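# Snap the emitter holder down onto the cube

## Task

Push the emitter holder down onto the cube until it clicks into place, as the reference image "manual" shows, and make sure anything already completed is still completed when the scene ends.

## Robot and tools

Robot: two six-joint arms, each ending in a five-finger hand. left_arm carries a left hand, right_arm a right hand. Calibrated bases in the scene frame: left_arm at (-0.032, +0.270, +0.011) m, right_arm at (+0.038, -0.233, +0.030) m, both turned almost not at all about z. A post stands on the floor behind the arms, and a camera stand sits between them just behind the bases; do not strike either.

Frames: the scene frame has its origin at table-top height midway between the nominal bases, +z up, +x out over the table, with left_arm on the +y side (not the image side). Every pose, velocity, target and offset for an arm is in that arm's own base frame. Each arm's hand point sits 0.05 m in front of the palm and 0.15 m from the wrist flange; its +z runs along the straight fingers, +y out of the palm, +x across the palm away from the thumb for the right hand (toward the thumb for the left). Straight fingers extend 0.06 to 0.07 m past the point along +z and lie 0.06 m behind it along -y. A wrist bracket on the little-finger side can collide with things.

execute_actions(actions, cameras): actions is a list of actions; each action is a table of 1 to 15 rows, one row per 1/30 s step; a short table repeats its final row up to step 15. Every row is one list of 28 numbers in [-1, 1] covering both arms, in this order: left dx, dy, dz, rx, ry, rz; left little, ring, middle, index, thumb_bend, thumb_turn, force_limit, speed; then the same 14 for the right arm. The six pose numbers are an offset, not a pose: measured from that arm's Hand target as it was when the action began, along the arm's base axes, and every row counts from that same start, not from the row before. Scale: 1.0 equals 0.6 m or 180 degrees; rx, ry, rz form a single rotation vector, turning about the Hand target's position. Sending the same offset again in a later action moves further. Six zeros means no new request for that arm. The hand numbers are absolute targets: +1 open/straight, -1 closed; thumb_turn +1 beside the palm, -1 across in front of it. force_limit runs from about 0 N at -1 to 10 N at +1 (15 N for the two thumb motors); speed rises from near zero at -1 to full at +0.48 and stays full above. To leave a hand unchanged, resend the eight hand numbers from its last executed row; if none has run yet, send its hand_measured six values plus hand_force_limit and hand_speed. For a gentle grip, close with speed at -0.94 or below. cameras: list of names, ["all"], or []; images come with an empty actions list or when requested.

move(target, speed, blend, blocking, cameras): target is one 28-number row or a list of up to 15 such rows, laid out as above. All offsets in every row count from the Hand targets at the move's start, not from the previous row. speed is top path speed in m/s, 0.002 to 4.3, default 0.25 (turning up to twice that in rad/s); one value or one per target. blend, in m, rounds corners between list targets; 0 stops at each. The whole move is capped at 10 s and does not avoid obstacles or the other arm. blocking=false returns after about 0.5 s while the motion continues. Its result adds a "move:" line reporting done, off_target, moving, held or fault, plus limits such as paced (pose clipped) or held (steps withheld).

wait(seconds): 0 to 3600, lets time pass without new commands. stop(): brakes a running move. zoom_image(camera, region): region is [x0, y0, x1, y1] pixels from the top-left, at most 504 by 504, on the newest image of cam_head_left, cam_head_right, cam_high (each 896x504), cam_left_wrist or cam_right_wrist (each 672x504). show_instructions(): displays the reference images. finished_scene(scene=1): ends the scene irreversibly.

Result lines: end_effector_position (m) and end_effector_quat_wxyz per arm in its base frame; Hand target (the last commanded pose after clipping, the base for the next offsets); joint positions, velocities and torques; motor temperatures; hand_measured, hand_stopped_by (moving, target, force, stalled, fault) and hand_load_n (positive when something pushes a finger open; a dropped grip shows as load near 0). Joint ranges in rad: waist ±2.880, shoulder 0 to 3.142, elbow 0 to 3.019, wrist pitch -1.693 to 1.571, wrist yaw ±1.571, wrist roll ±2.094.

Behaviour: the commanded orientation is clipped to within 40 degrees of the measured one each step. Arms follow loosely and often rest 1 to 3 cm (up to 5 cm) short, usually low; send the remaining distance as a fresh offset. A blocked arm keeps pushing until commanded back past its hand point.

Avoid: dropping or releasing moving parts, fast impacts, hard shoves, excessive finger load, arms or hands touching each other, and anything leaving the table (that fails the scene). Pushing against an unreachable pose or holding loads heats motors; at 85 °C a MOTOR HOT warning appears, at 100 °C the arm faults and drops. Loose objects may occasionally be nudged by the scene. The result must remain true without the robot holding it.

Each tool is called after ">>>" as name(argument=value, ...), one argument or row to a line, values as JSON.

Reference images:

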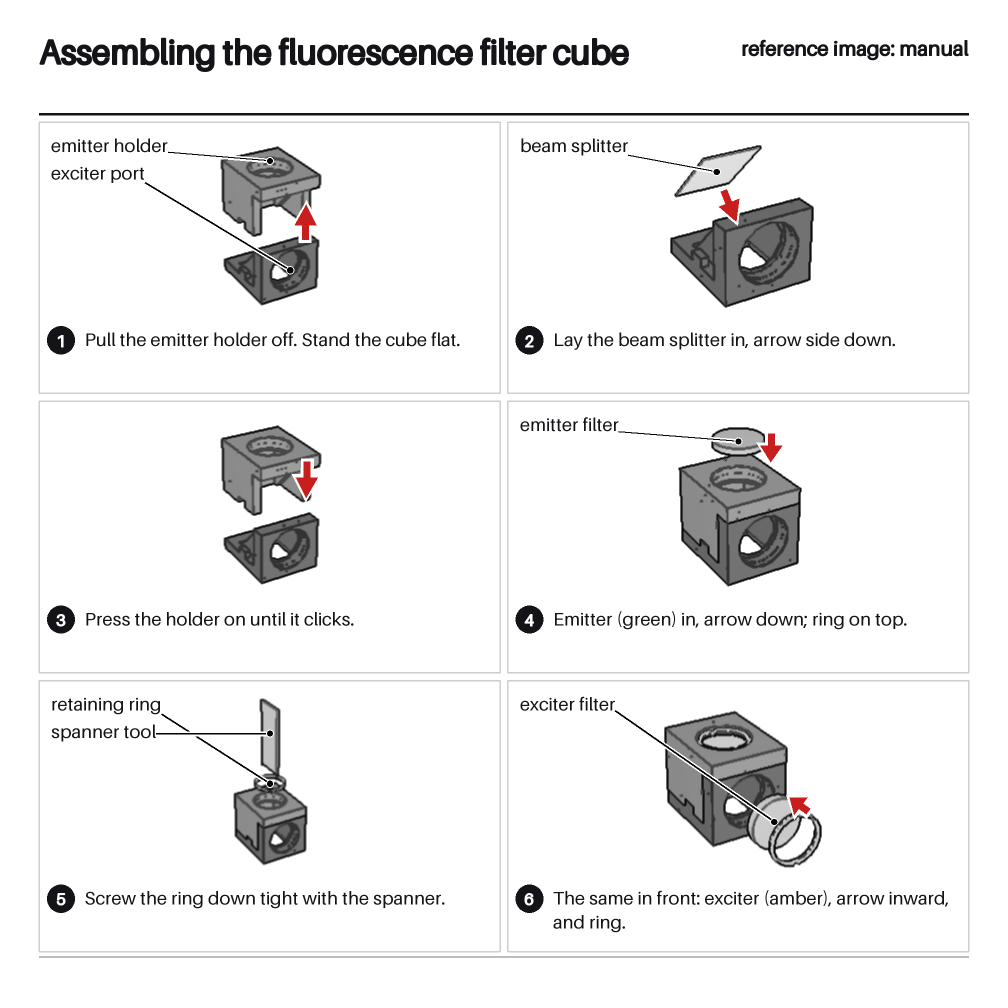

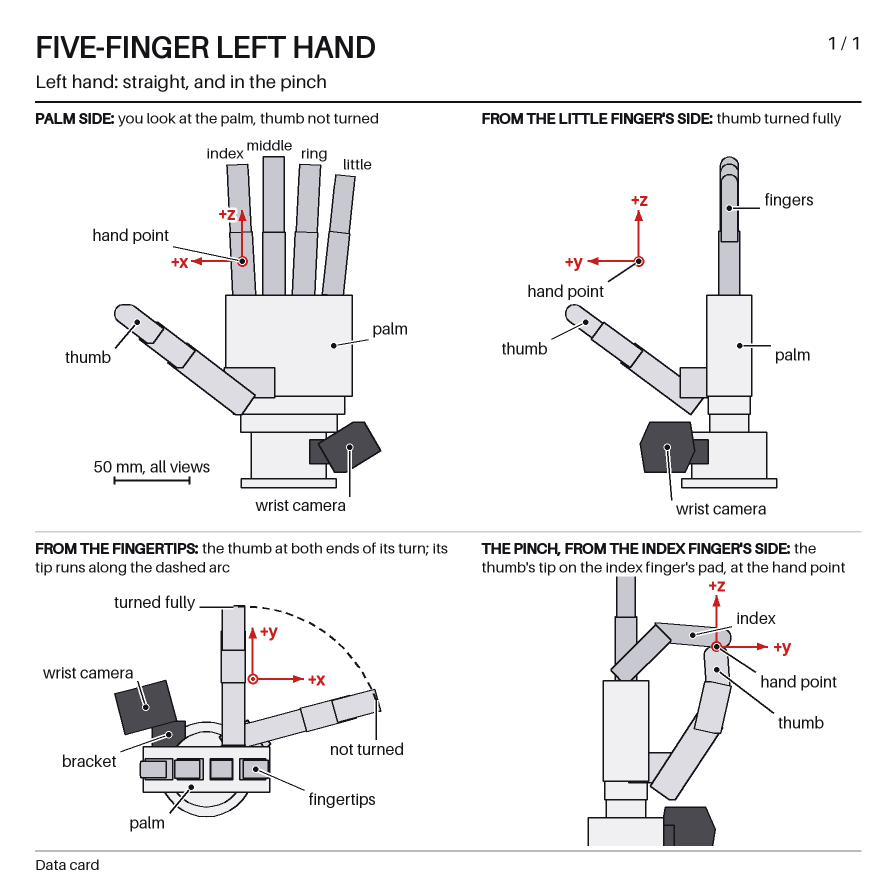

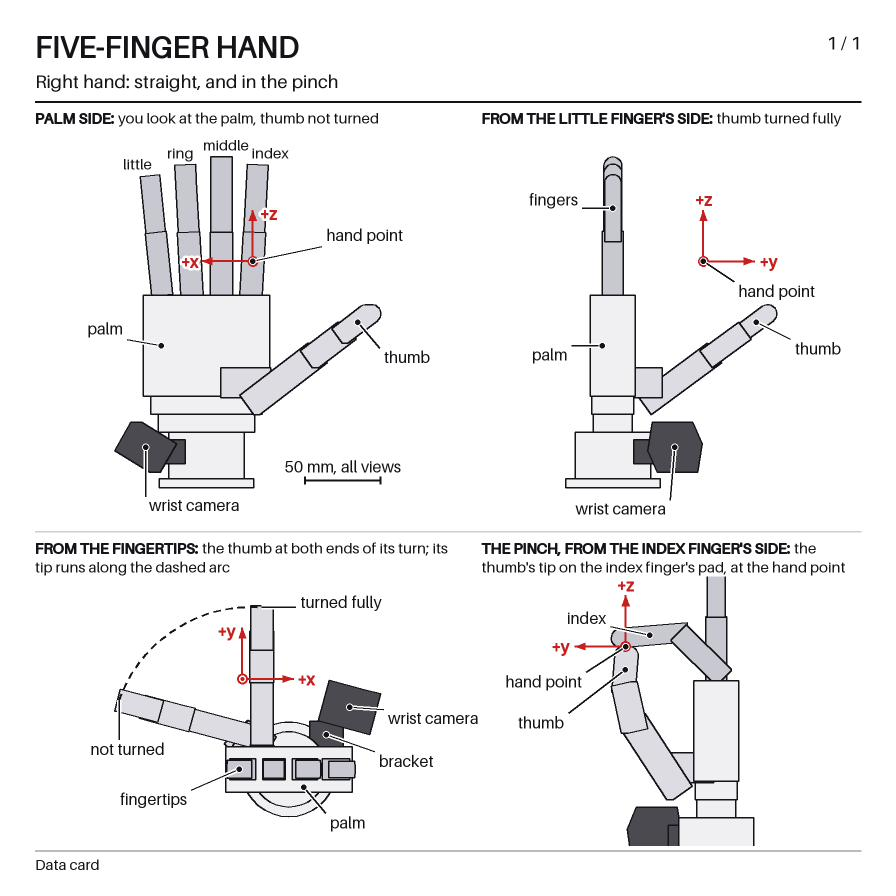

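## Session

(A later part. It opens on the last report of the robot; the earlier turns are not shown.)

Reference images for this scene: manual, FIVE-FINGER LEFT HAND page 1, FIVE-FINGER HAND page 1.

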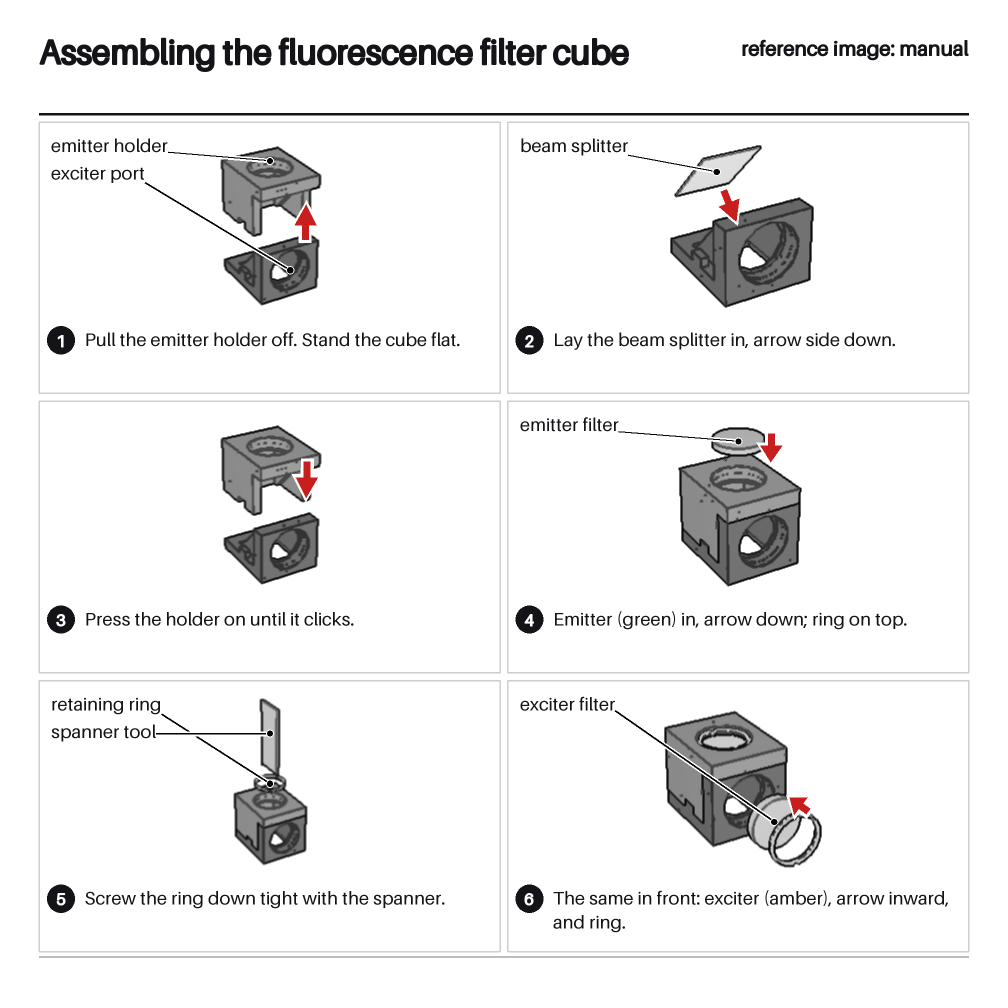

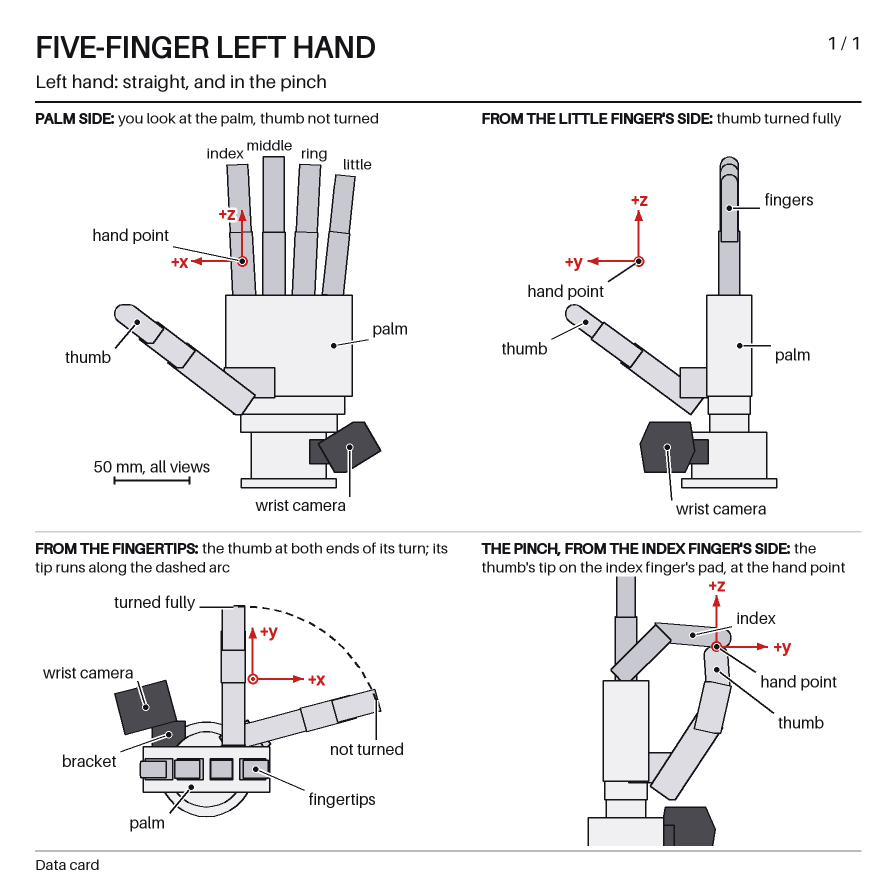

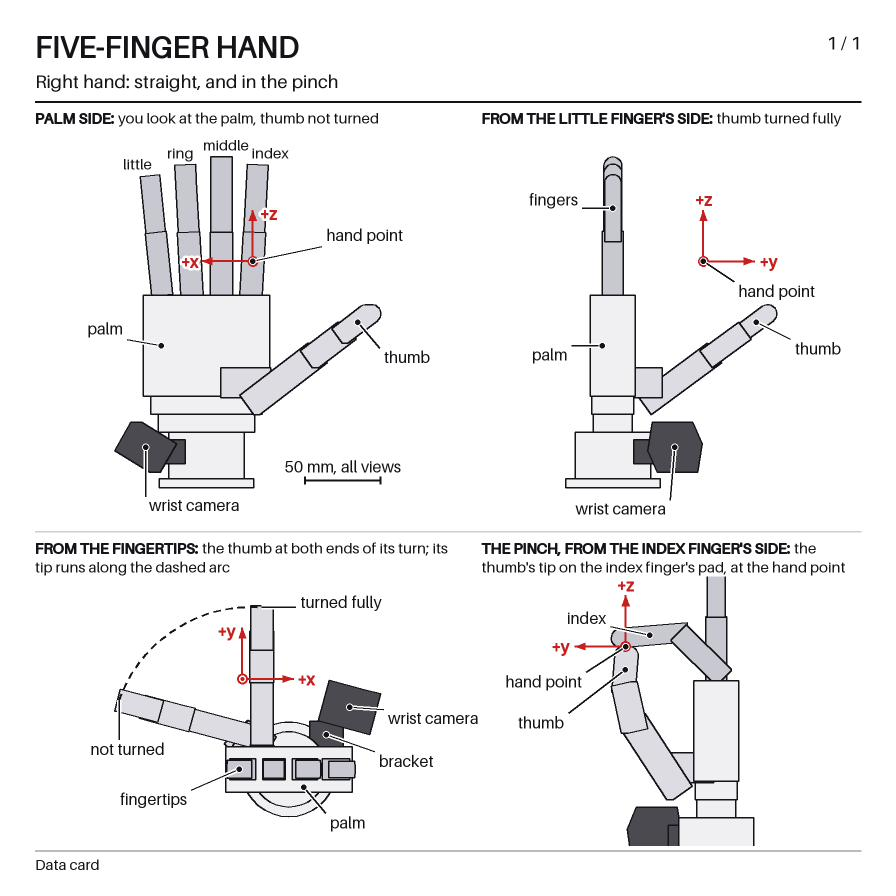

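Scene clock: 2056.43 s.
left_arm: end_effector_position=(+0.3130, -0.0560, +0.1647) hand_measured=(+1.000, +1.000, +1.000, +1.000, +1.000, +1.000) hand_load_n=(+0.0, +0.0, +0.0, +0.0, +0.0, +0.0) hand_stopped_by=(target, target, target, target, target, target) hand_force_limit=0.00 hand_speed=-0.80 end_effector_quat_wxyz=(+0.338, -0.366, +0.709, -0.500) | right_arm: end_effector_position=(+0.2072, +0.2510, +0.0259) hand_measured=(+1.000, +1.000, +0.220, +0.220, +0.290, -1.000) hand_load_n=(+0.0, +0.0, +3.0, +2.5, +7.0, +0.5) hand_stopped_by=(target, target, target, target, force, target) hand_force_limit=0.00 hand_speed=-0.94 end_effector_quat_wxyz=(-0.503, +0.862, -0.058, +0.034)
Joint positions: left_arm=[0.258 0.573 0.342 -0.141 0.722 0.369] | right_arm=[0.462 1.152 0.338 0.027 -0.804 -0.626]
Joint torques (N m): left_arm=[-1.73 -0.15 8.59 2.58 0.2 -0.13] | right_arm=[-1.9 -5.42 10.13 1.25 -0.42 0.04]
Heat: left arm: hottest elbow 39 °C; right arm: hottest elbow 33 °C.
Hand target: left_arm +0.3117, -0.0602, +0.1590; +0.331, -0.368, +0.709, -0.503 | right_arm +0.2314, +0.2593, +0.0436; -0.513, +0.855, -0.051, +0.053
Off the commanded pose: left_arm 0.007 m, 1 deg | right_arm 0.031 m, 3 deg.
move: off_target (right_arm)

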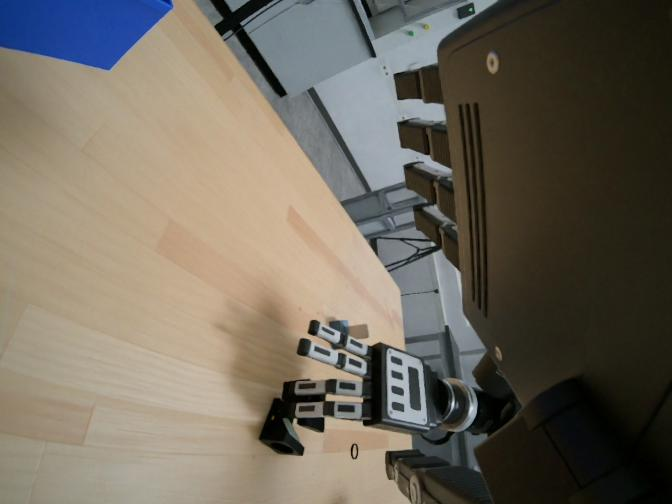

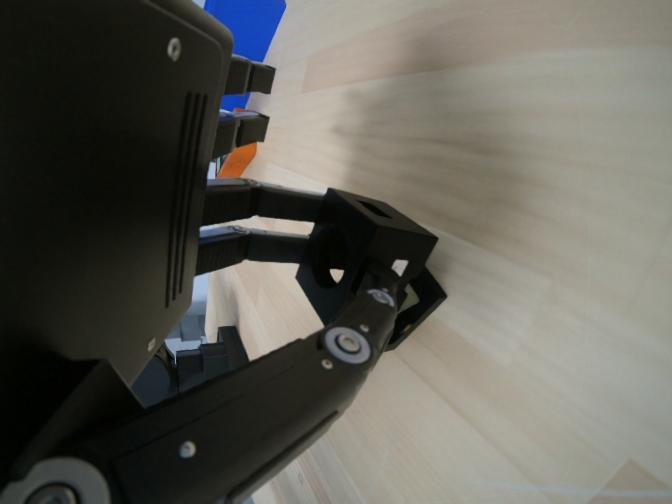

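>>> zoom_image(
  camera="cam_right_wrist",
  region=[360, 220, 480, 360],
)

Scaled by 3.600 from the camera's image (finer frame: 960x720).

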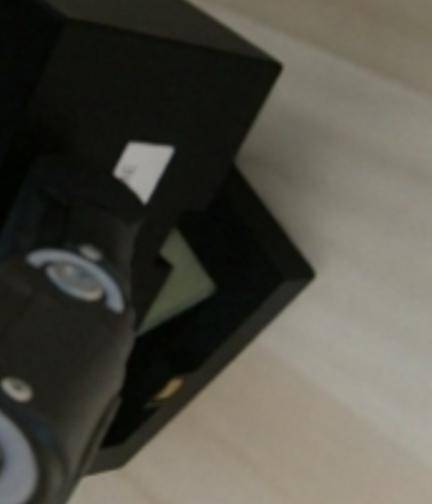

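>>> move(
  target=[0,0,0,0,0,0,1,1,1,1,1,1,0,-0.8,0.05,0,0.06,0,0,0,1,1,0.22,0.22,0.1,-1,0.0,-0.94],
  speed=0.25,
  cameras=["cam_left_wrist","cam_right_wrist"],
)

>>> zoom_image(
  camera="cam_left_wrist",
  region=[240, 375, 330, 465],
)

Scene clock: 2063.77 s.
left_arm: end_effector_position=(+0.3130, -0.0560, +0.1647) hand_measured=(+1.000, +1.000, +1.000, +1.000, +1.000, +1.000) hand_load_n=(+0.0, +0.0, +0.0, +0.0, +0.0, +0.0) hand_stopped_by=(target, target, target, target, target, target) hand_force_limit=0.00 hand_speed=-0.80 end_effector_quat_wxyz=(+0.338, -0.366, +0.709, -0.500) | right_arm: end_effector_position=(+0.2376, +0.2532, +0.0579) hand_measured=(+1.000, +1.000, +0.220, +0.220, +0.290, -1.000) hand_load_n=(+0.0, +0.0, +3.0, +2.5, +7.0, +0.5) hand_stopped_by=(target, target, target, target, force, target) hand_force_limit=0.00 hand_speed=-0.94 end_effector_quat_wxyz=(-0.502, +0.862, -0.060, +0.030)
Joint positions: left_arm=[0.258 0.573 0.342 -0.141 0.722 0.369] | right_arm=[0.419 1.152 0.461 -0.138 -0.836 -0.671]
Joint torques (N m): left_arm=[-1.85 -0.15 8.59 2.45 0.22 -0.12] | right_arm=[-1.96 -7.06 10.77 1.2 -0.47 0.05]
Heat: left arm: hottest elbow 39 °C; right arm: hottest elbow 34 °C.
Hand target: left_arm +0.3117, -0.0602, +0.1590; +0.331, -0.368, +0.709, -0.503 | right_arm +0.2613, +0.2593, +0.0796; -0.513, +0.855, -0.050, +0.052
Off the commanded pose: left_arm 0.007 m, 1 deg | right_arm 0.033 m, 3 deg.
move: off_target (right_arm)

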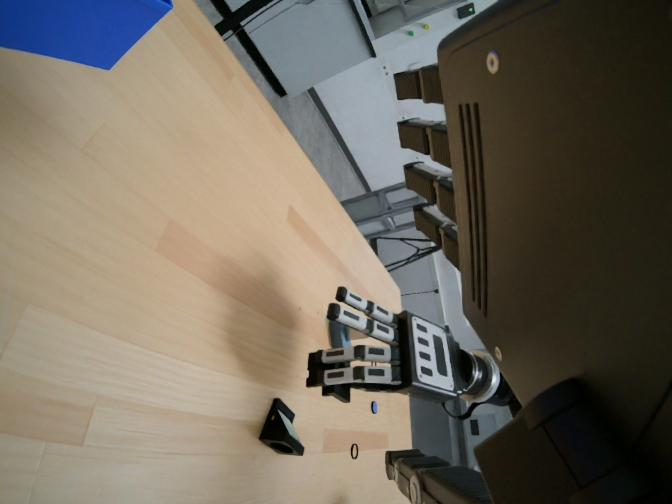

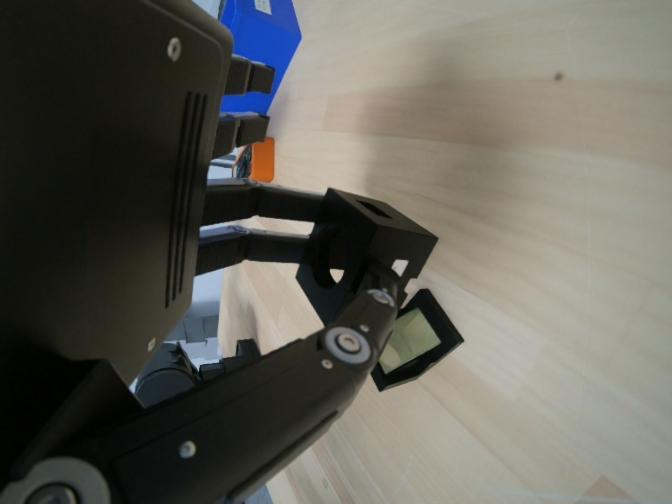

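Scaled by 5.600 from the camera's image (finer frame: 960x720).

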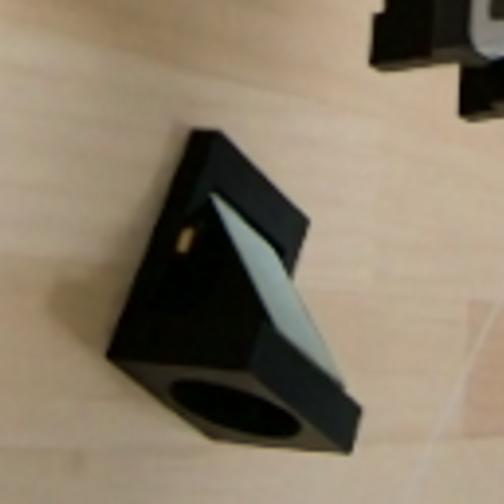

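>>> zoom_image(
  camera="cam_right_wrist",
  region=[360, 270, 480, 400],
)

Scaled by 3.877 from the camera's image (finer frame: 960x720).

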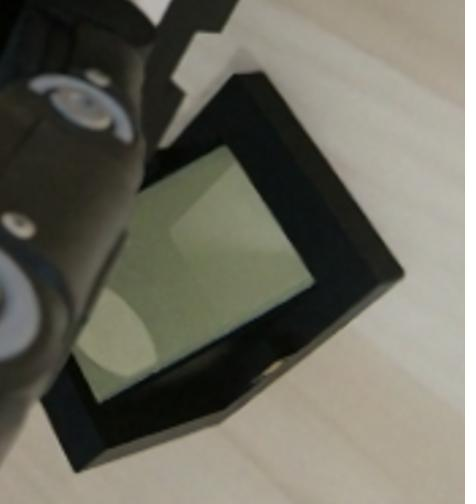

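>>> execute_actions(
  actions=[],
  cameras=["all"],
)

Scene clock: 2092.47 s.
left_arm: end_effector_position=(+0.3130, -0.0560, +0.1647) hand_measured=(+1.000, +1.000, +1.000, +1.000, +1.000, +1.000) hand_load_n=(+0.0, +0.0, +0.0, +0.0, +0.0, -0.5) hand_stopped_by=(target, target, target, target, target, target) hand_force_limit=0.00 hand_speed=-0.80 end_effector_quat_wxyz=(+0.338, -0.366, +0.709, -0.500) | right_arm: end_effector_position=(+0.2376, +0.2532, +0.0578) hand_measured=(+1.000, +1.000, +0.220, +0.220, +0.290, -1.000) hand_load_n=(+0.0, +0.0, +2.5, +2.5, +7.0, +0.5) hand_stopped_by=(target, target, target, target, force, target) hand_force_limit=0.00 hand_speed=-0.94 end_effector_quat_wxyz=(-0.502, +0.862, -0.060, +0.030)
Joint positions: left_arm=[0.258 0.573 0.342 -0.141 0.722 0.369] | right_arm=[0.419 1.152 0.461 -0.138 -0.836 -0.672]
Joint velocities: within noise
Joint torques (N m): left_arm=[-1.67 -0.15 8.59 2.55 0.22 -0.11] | right_arm=[-1.96 -7.12 10.73 1.2 -0.47 0.05]
Motor temperatures (°C): left_arm=[27 24 39 27 24 24] | right_arm=[27 26 38 24 27 25]
Heat: left arm: hottest elbow 39 °C; right arm: hottest elbow 38 °C.
Hand target: left_arm +0.3117, -0.0602, +0.1590; +0.331, -0.368, +0.709, -0.503 | right_arm +0.2613, +0.2593, +0.0796; -0.513, +0.855, -0.050, +0.053
Off the commanded pose: left_arm 0.007 m, 1 deg | right_arm 0.033 m, 3 deg.

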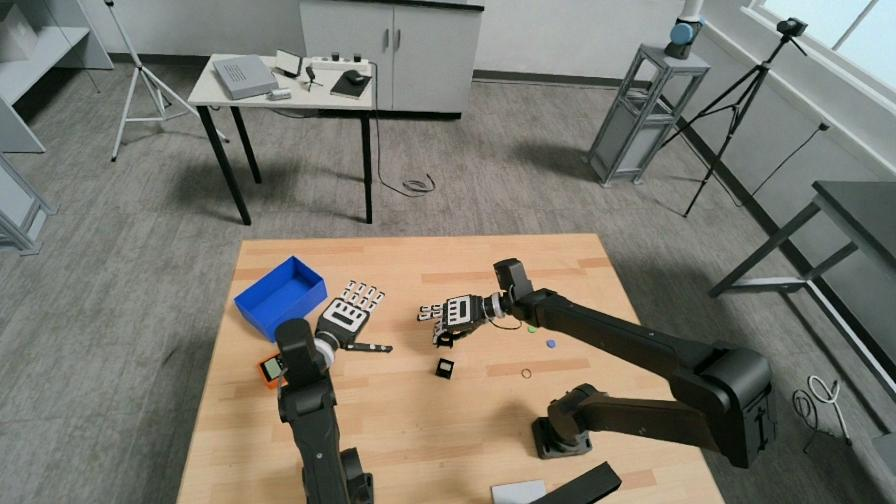

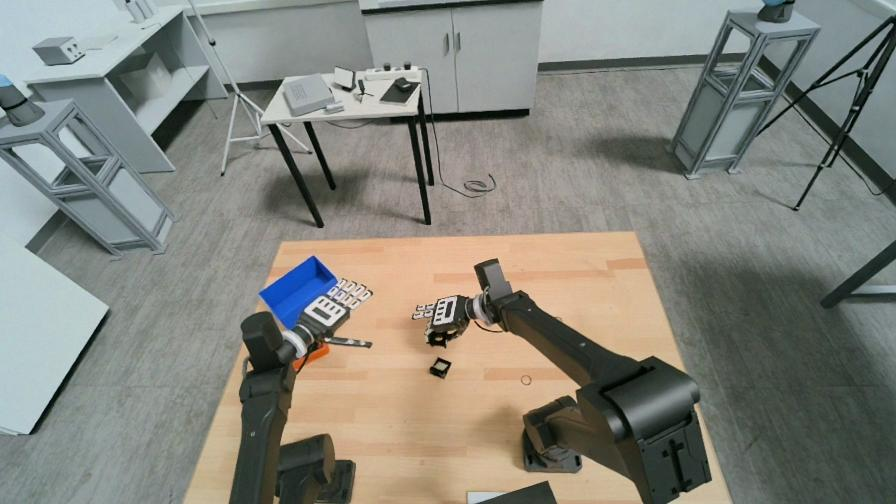

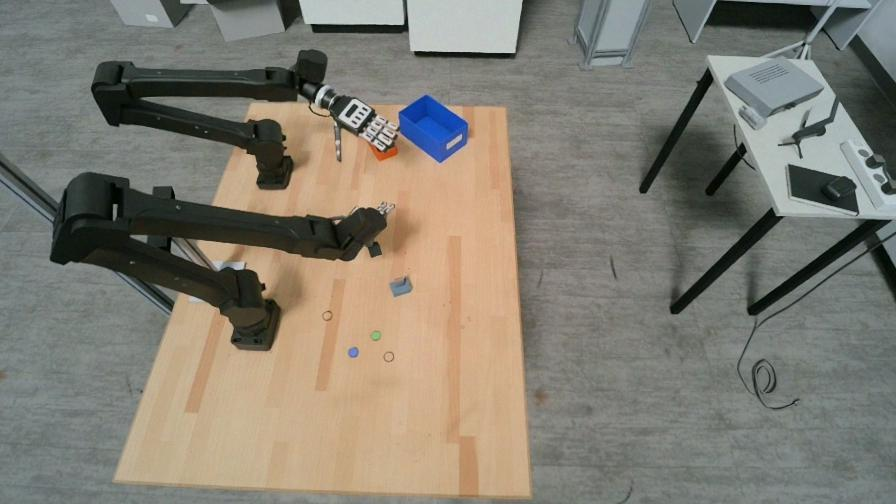

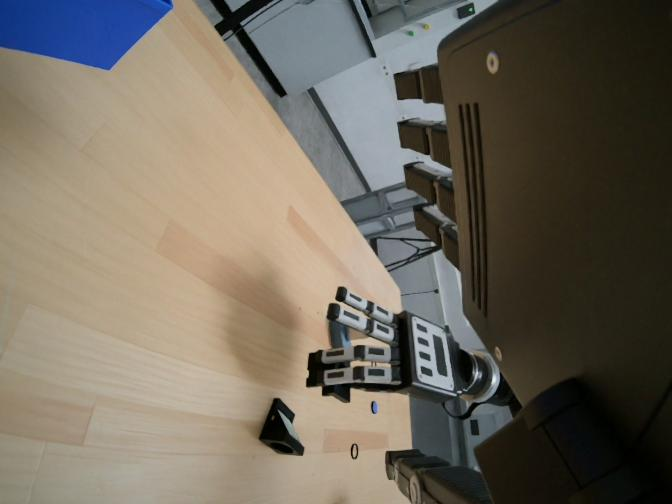

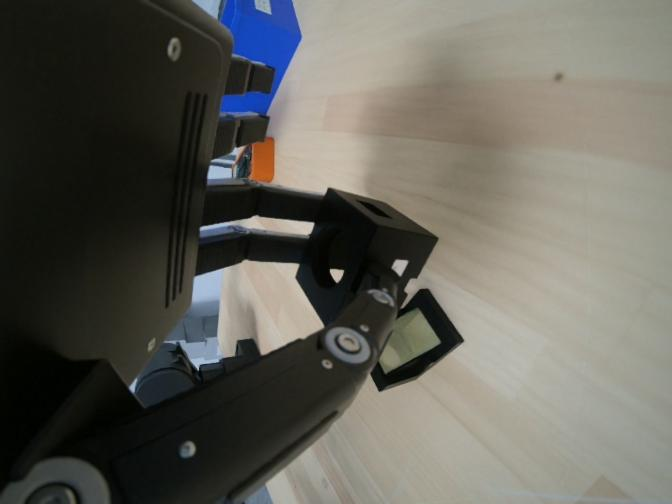

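>>> zoom_image(
  camera="cam_right_wrist",
  region=[360, 270, 490, 400],
)

>>> zoom_image(
  camera="cam_left_wrist",
  region=[240, 380, 330, 470],
)

Scaled by 3.877 from the camera's image (finer frame: 960x720).

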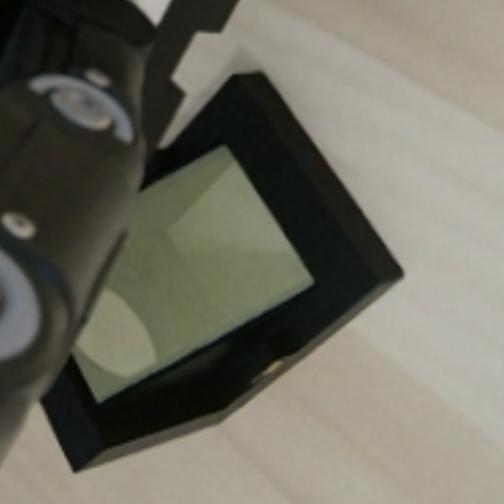

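Scaled by 5.600 from the camera's image (finer frame: 960x720).

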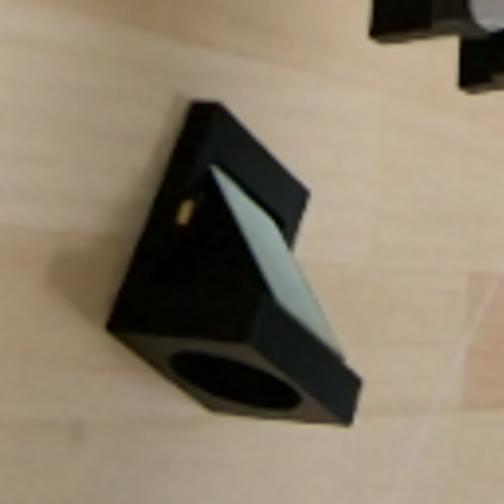

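>>> move(
  target=[
    [0,0,0,0,0,0,1,1,1,1,1,1,0,-0.8,-0.1075,-0.0225,0.0048,0,0,-0.0783,1,1,0.22,0.22,0.1,-1,0.0,-0.94],
    [0,0,0,0,0,0,1,1,1,1,1,1,0,-0.8,-0.1265,0.0008,-0.0302,0,0,-0.0783,1,1,0.22,0.22,0.1,-1,0.0,-0.94],
  ],
  speed=[0.15,0.08],
  cameras=["cam_left_wrist","cam_right_wrist"],
)

Scene clock: 2116.20 s.
left_arm: end_effector_position=(+0.3130, -0.0560, +0.1647) hand_measured=(+1.000, +1.000, +1.000, +1.000, +1.000, +1.000) hand_load_n=(+0.0, +0.0, +0.0, +0.0, +0.0, +0.0) hand_stopped_by=(target, target, target, target, target, target) hand_force_limit=0.00 hand_speed=-0.80 end_effector_quat_wxyz=(+0.338, -0.366, +0.709, -0.500) | right_arm: end_effector_position=(+0.1857, +0.2538, +0.0582) hand_measured=(+1.000, +1.000, +0.220, +0.220, +0.290, -1.000) hand_load_n=(+0.0, +0.0, +2.5, +2.5, +7.0, +0.5) hand_stopped_by=(target, target, target, target, force, target) hand_force_limit=0.00 hand_speed=-0.94 end_effector_quat_wxyz=(-0.495, +0.846, -0.160, +0.114)
Joint positions: left_arm=[0.258 0.573 0.342 -0.141 0.722 0.369] | right_arm=[0.636 0.801 0.238 -0.004 -0.45 -0.31]
Joint torques (N m): left_arm=[-1.85 -0.09 8.53 2.44 0.21 -0.12] | right_arm=[0.56 -2.02 7.88 2.61 0.02 0.18]
Heat: left arm: hottest elbow 39 °C; right arm: hottest elbow 39 °C.
Hand target: left_arm +0.3117, -0.0602, +0.1590; +0.331, -0.368, +0.709, -0.503 | right_arm +0.1855, +0.2598, +0.0615; -0.503, +0.843, -0.155, +0.115
Off the commanded pose: left_arm 0.007 m, 1 deg | right_arm 0.007 m, 1 deg.
move: done

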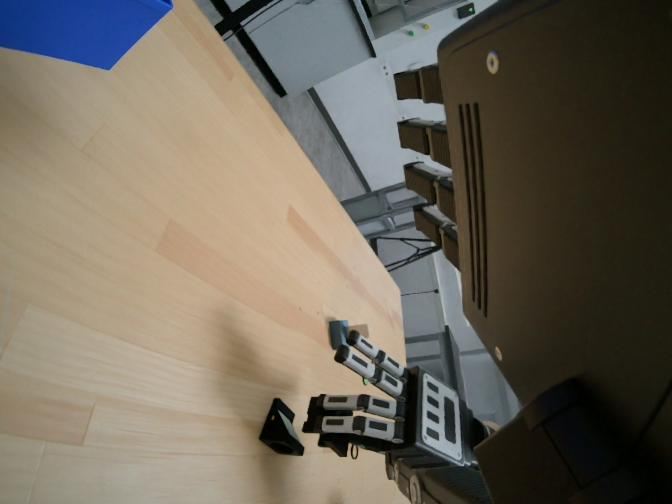

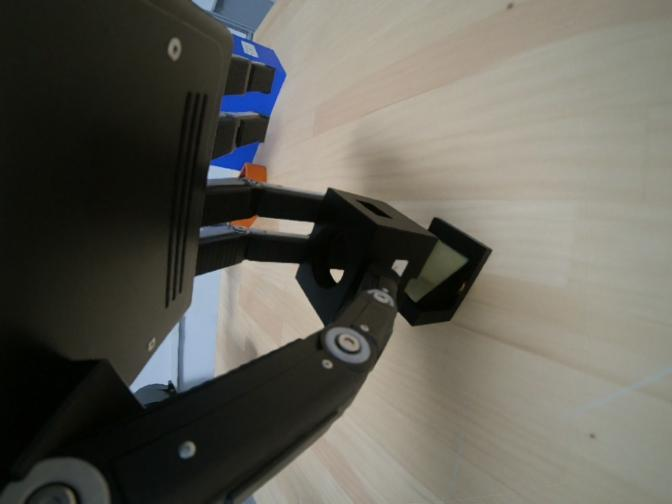

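>>> zoom_image(
  camera="cam_right_wrist",
  region=[380, 200, 510, 330],
)

>>> zoom_image(
  camera="cam_left_wrist",
  region=[240, 380, 370, 480],
)

Scaled by 3.877 from the camera's image (finer frame: 960x720).

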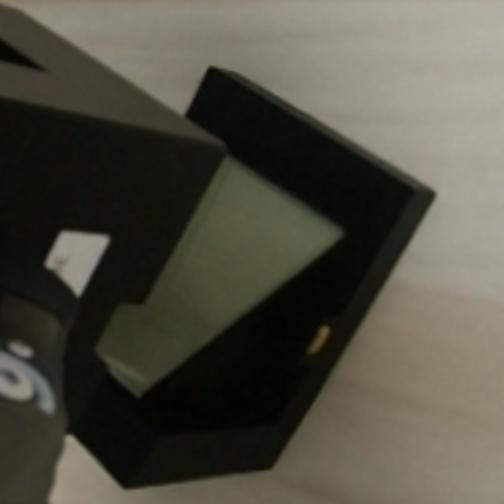

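Scaled by 3.877 from the camera's image (finer frame: 960x720).

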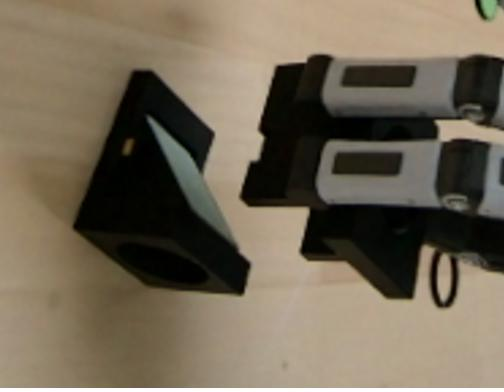

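>>> zoom_image(
  camera="cam_right_wrist",
  region=[395, 280, 445, 330],
)

>>> zoom_image(
  camera="cam_right_wrist",
  region=[420, 210, 470, 260],
)

Scaled by 10.080 from the camera's image (finer frame: 960x720).

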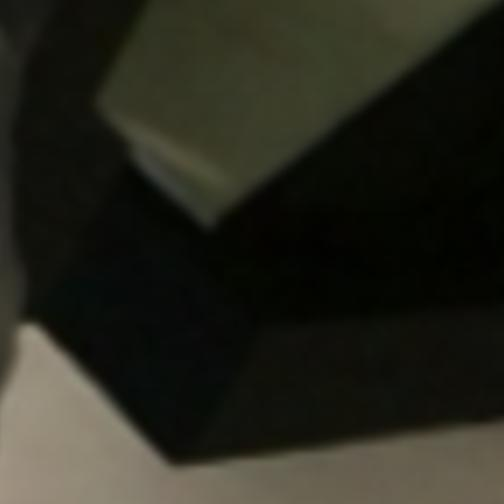

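Scaled by 10.080 from the camera's image (finer frame: 960x720).

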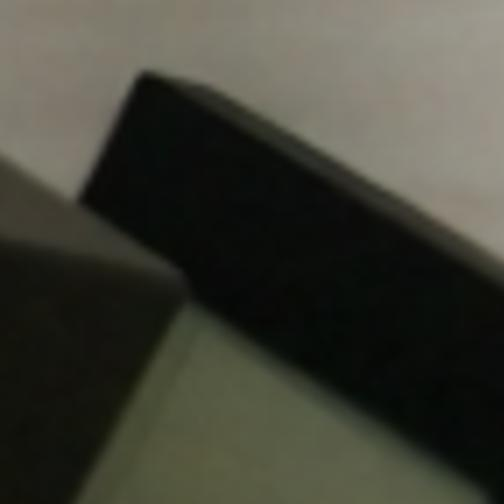

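>>> move(
  target=[0,0,0,0,0,0,1,1,1,1,1,1,0,-0.8,-0.0017,0.0007,-0.0245,0,0,0,1,1,0.22,0.22,0.1,-1,0.0,-0.94],
  speed=[0.06],
  cameras=["cam_left_wrist","cam_right_wrist"],
)

>>> zoom_image(
  camera="cam_right_wrist",
  region=[380, 200, 480, 300],
)

>>> zoom_image(
  camera="cam_right_wrist",
  region=[395, 270, 445, 320],
)

>>> zoom_image(
  camera="cam_left_wrist",
  region=[240, 380, 370, 480],
)

Scene clock: 2152.17 s.
left_arm: end_effector_position=(+0.3130, -0.0560, +0.1647) hand_measured=(+1.000, +1.000, +1.000, +1.000, +1.000, +1.000) hand_load_n=(+0.0, +0.0, +0.0, +0.0, +0.0, +0.0) hand_stopped_by=(target, target, target, target, target, target) hand_force_limit=0.00 hand_speed=-0.80 end_effector_quat_wxyz=(+0.338, -0.366, +0.709, -0.500) | right_arm: end_effector_position=(+0.1845, +0.2540, +0.0432) hand_measured=(+1.000, +1.000, +0.220, +0.220, +0.290, -1.000) hand_load_n=(+0.0, +0.0, +2.5, +2.5, +7.0, +0.5) hand_stopped_by=(target, target, target, target, force, target) hand_force_limit=0.00 hand_speed=-0.94 end_effector_quat_wxyz=(-0.495, +0.846, -0.161, +0.114)
Joint positions: left_arm=[0.258 0.573 0.342 -0.141 0.722 0.369] | right_arm=[0.64 0.854 0.208 0.079 -0.446 -0.307]
Joint torques (N m): left_arm=[-1.61 0.21 8.62 2.55 0.21 -0.11] | right_arm=[0.73 -2.32 7.6 2.62 0.02 0.18]
Heat: left arm: hottest elbow 39 °C; right arm: hottest elbow 36 °C.
Hand target: left_arm +0.3117, -0.0602, +0.1590; +0.331, -0.368, +0.709, -0.503 | right_arm +0.1845, +0.2602, +0.0468; -0.503, +0.843, -0.155, +0.115
Off the commanded pose: left_arm 0.007 m, 1 deg | right_arm 0.007 m, 1 deg.
move: done

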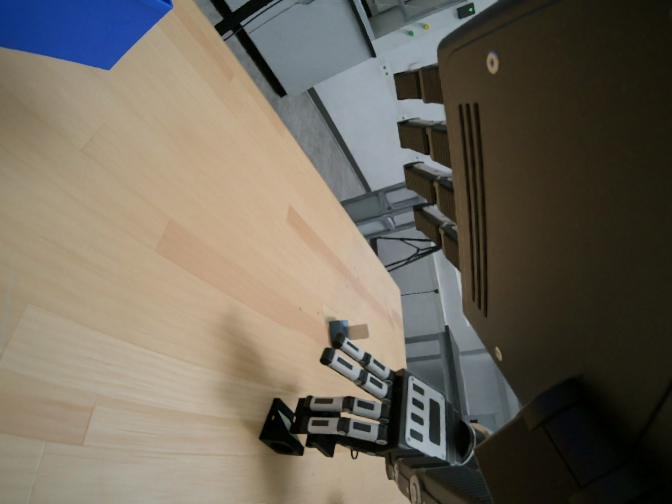

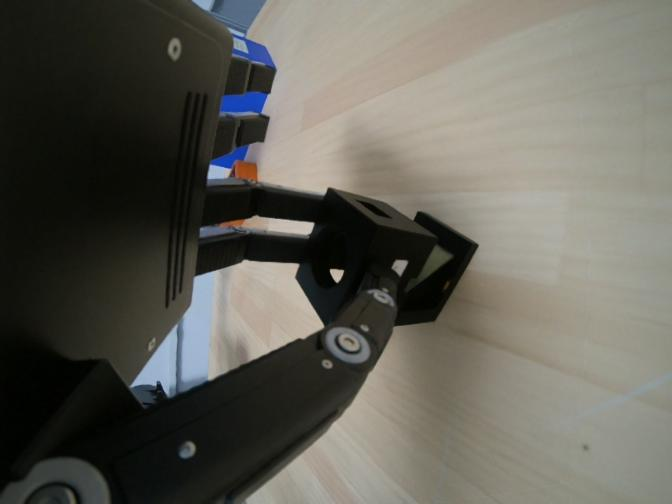

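Scaled by 5.040 from the camera's image (finer frame: 960x720).

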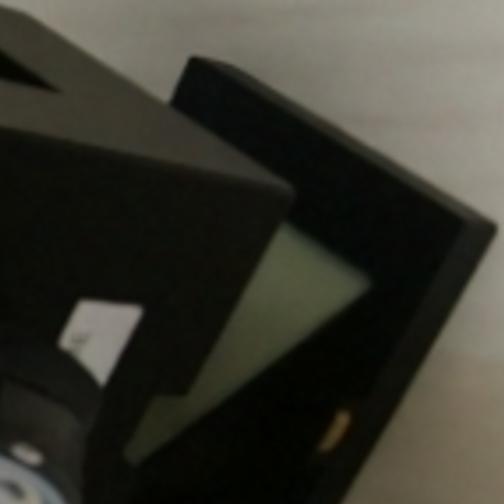

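Scaled by 10.080 from the camera's image (finer frame: 960x720).

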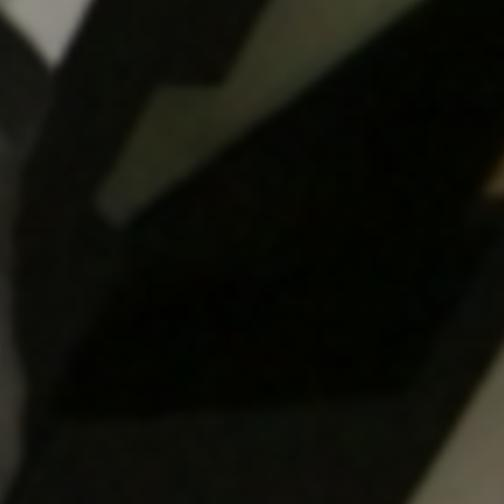

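Scaled by 3.877 from the camera's image (finer frame: 960x720).

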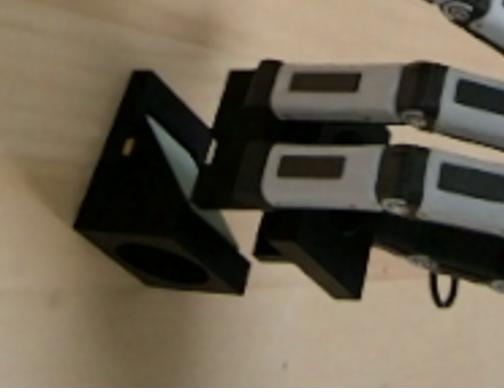

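>>> move(
  target=[0,0,0,0,0,0,1,1,1,1,1,1,0,-0.8,0,0,-0.009,0,0,0,1,1,0.22,0.22,0.1,-1,0.0,-0.94],
  speed=[0.05],
  cameras=["cam_left_wrist","cam_right_wrist"],
)

>>> zoom_image(
  camera="cam_right_wrist",
  region=[380, 200, 480, 300],
)

>>> zoom_image(
  camera="cam_left_wrist",
  region=[250, 390, 330, 470],
)

Scene clock: 2160.13 s.
left_arm: end_effector_position=(+0.3130, -0.0560, +0.1647) hand_measured=(+1.000, +1.000, +1.000, +1.000, +1.000, +1.000) hand_load_n=(-0.5, +0.0, +0.0, +0.0, +0.0, +0.0) hand_stopped_by=(target, target, target, target, target, target) hand_force_limit=0.00 hand_speed=-0.80 end_effector_quat_wxyz=(+0.338, -0.366, +0.709, -0.500) | right_arm: end_effector_position=(+0.1855, +0.2550, +0.0393) hand_measured=(+1.000, +1.000, +0.220, +0.220, +0.290, -1.000) hand_load_n=(+0.0, +0.0, +2.5, +2.5, +7.0, +0.0) hand_stopped_by=(target, target, target, target, force, target) hand_force_limit=0.00 hand_speed=-0.94 end_effector_quat_wxyz=(-0.496, +0.846, -0.161, +0.115)
Joint positions: left_arm=[0.258 0.573 0.342 -0.141 0.722 0.369] | right_arm=[0.641 0.878 0.202 0.112 -0.446 -0.305]
Joint torques (N m): left_arm=[-1.49 -0.09 8.58 2.51 0.21 -0.12] | right_arm=[0.62 -2.43 7.23 2.55 0.01 0.17]
Heat: left arm: hottest elbow 39 °C; right arm: hottest elbow 36 °C.
Hand target: left_arm +0.3117, -0.0602, +0.1590; +0.331, -0.368, +0.709, -0.503 | right_arm +0.1844, +0.2602, +0.0414; -0.503, +0.843, -0.155, +0.115
Off the commanded pose: left_arm 0.007 m, 1 deg | right_arm 0.006 m, 1 deg.
move: done

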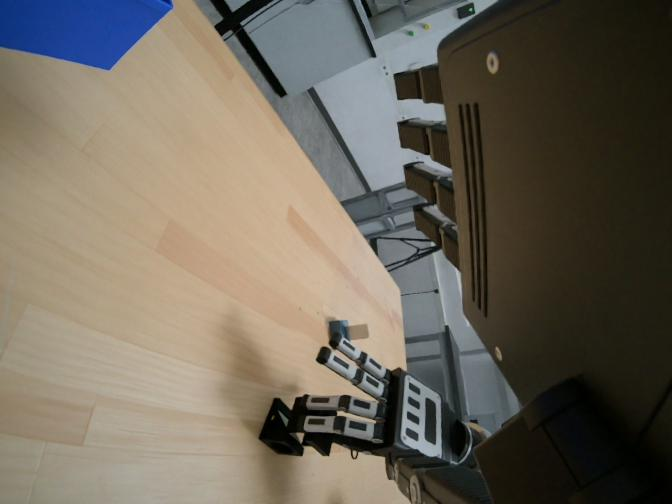

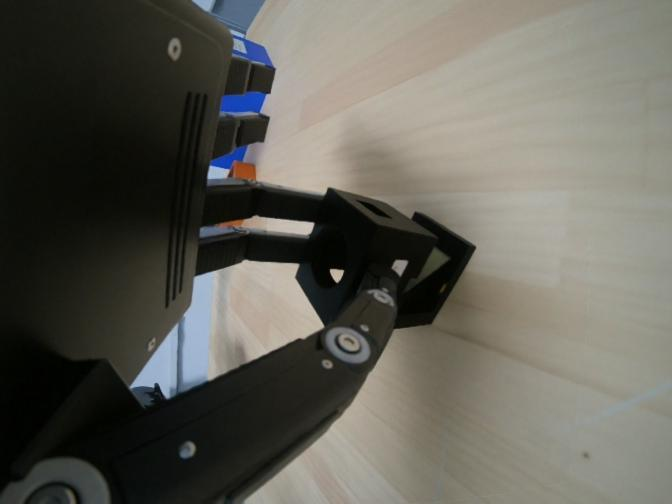

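Scaled by 5.040 from the camera's image (finer frame: 960x720).

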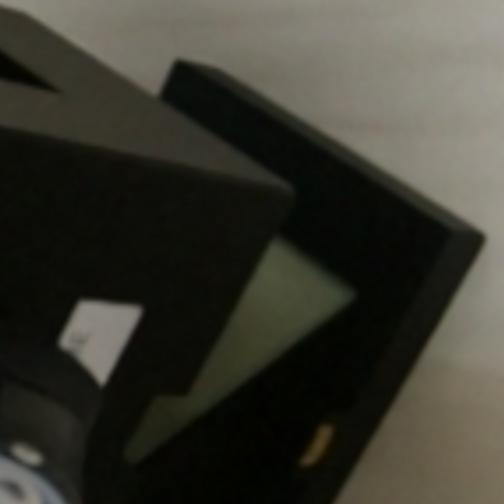

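Scaled by 6.300 from the camera's image (finer frame: 960x720).

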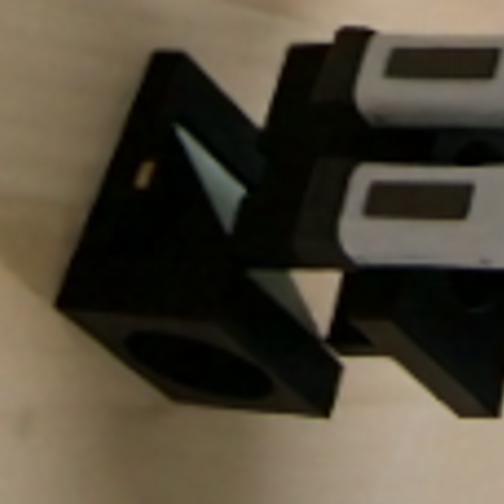

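>>> zoom_image(
  camera="cam_right_wrist",
  region=[385, 270, 445, 330],
)

>>> zoom_image(
  camera="cam_left_wrist",
  region=[270, 400, 320, 450],
)

Scaled by 8.400 from the camera's image (finer frame: 960x720).

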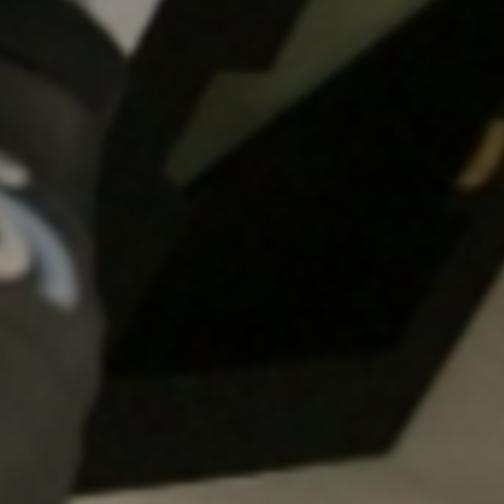

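Scaled by 10.080 from the camera's image (finer frame: 960x720).

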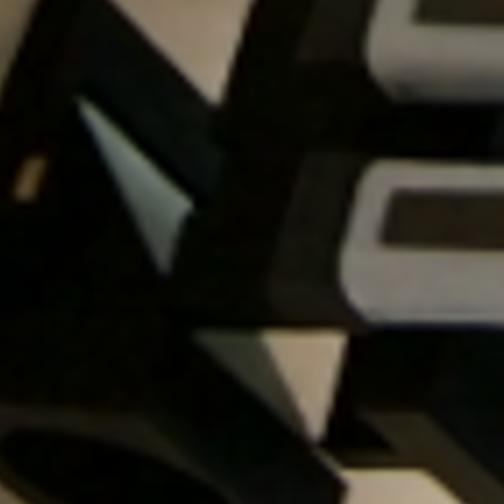

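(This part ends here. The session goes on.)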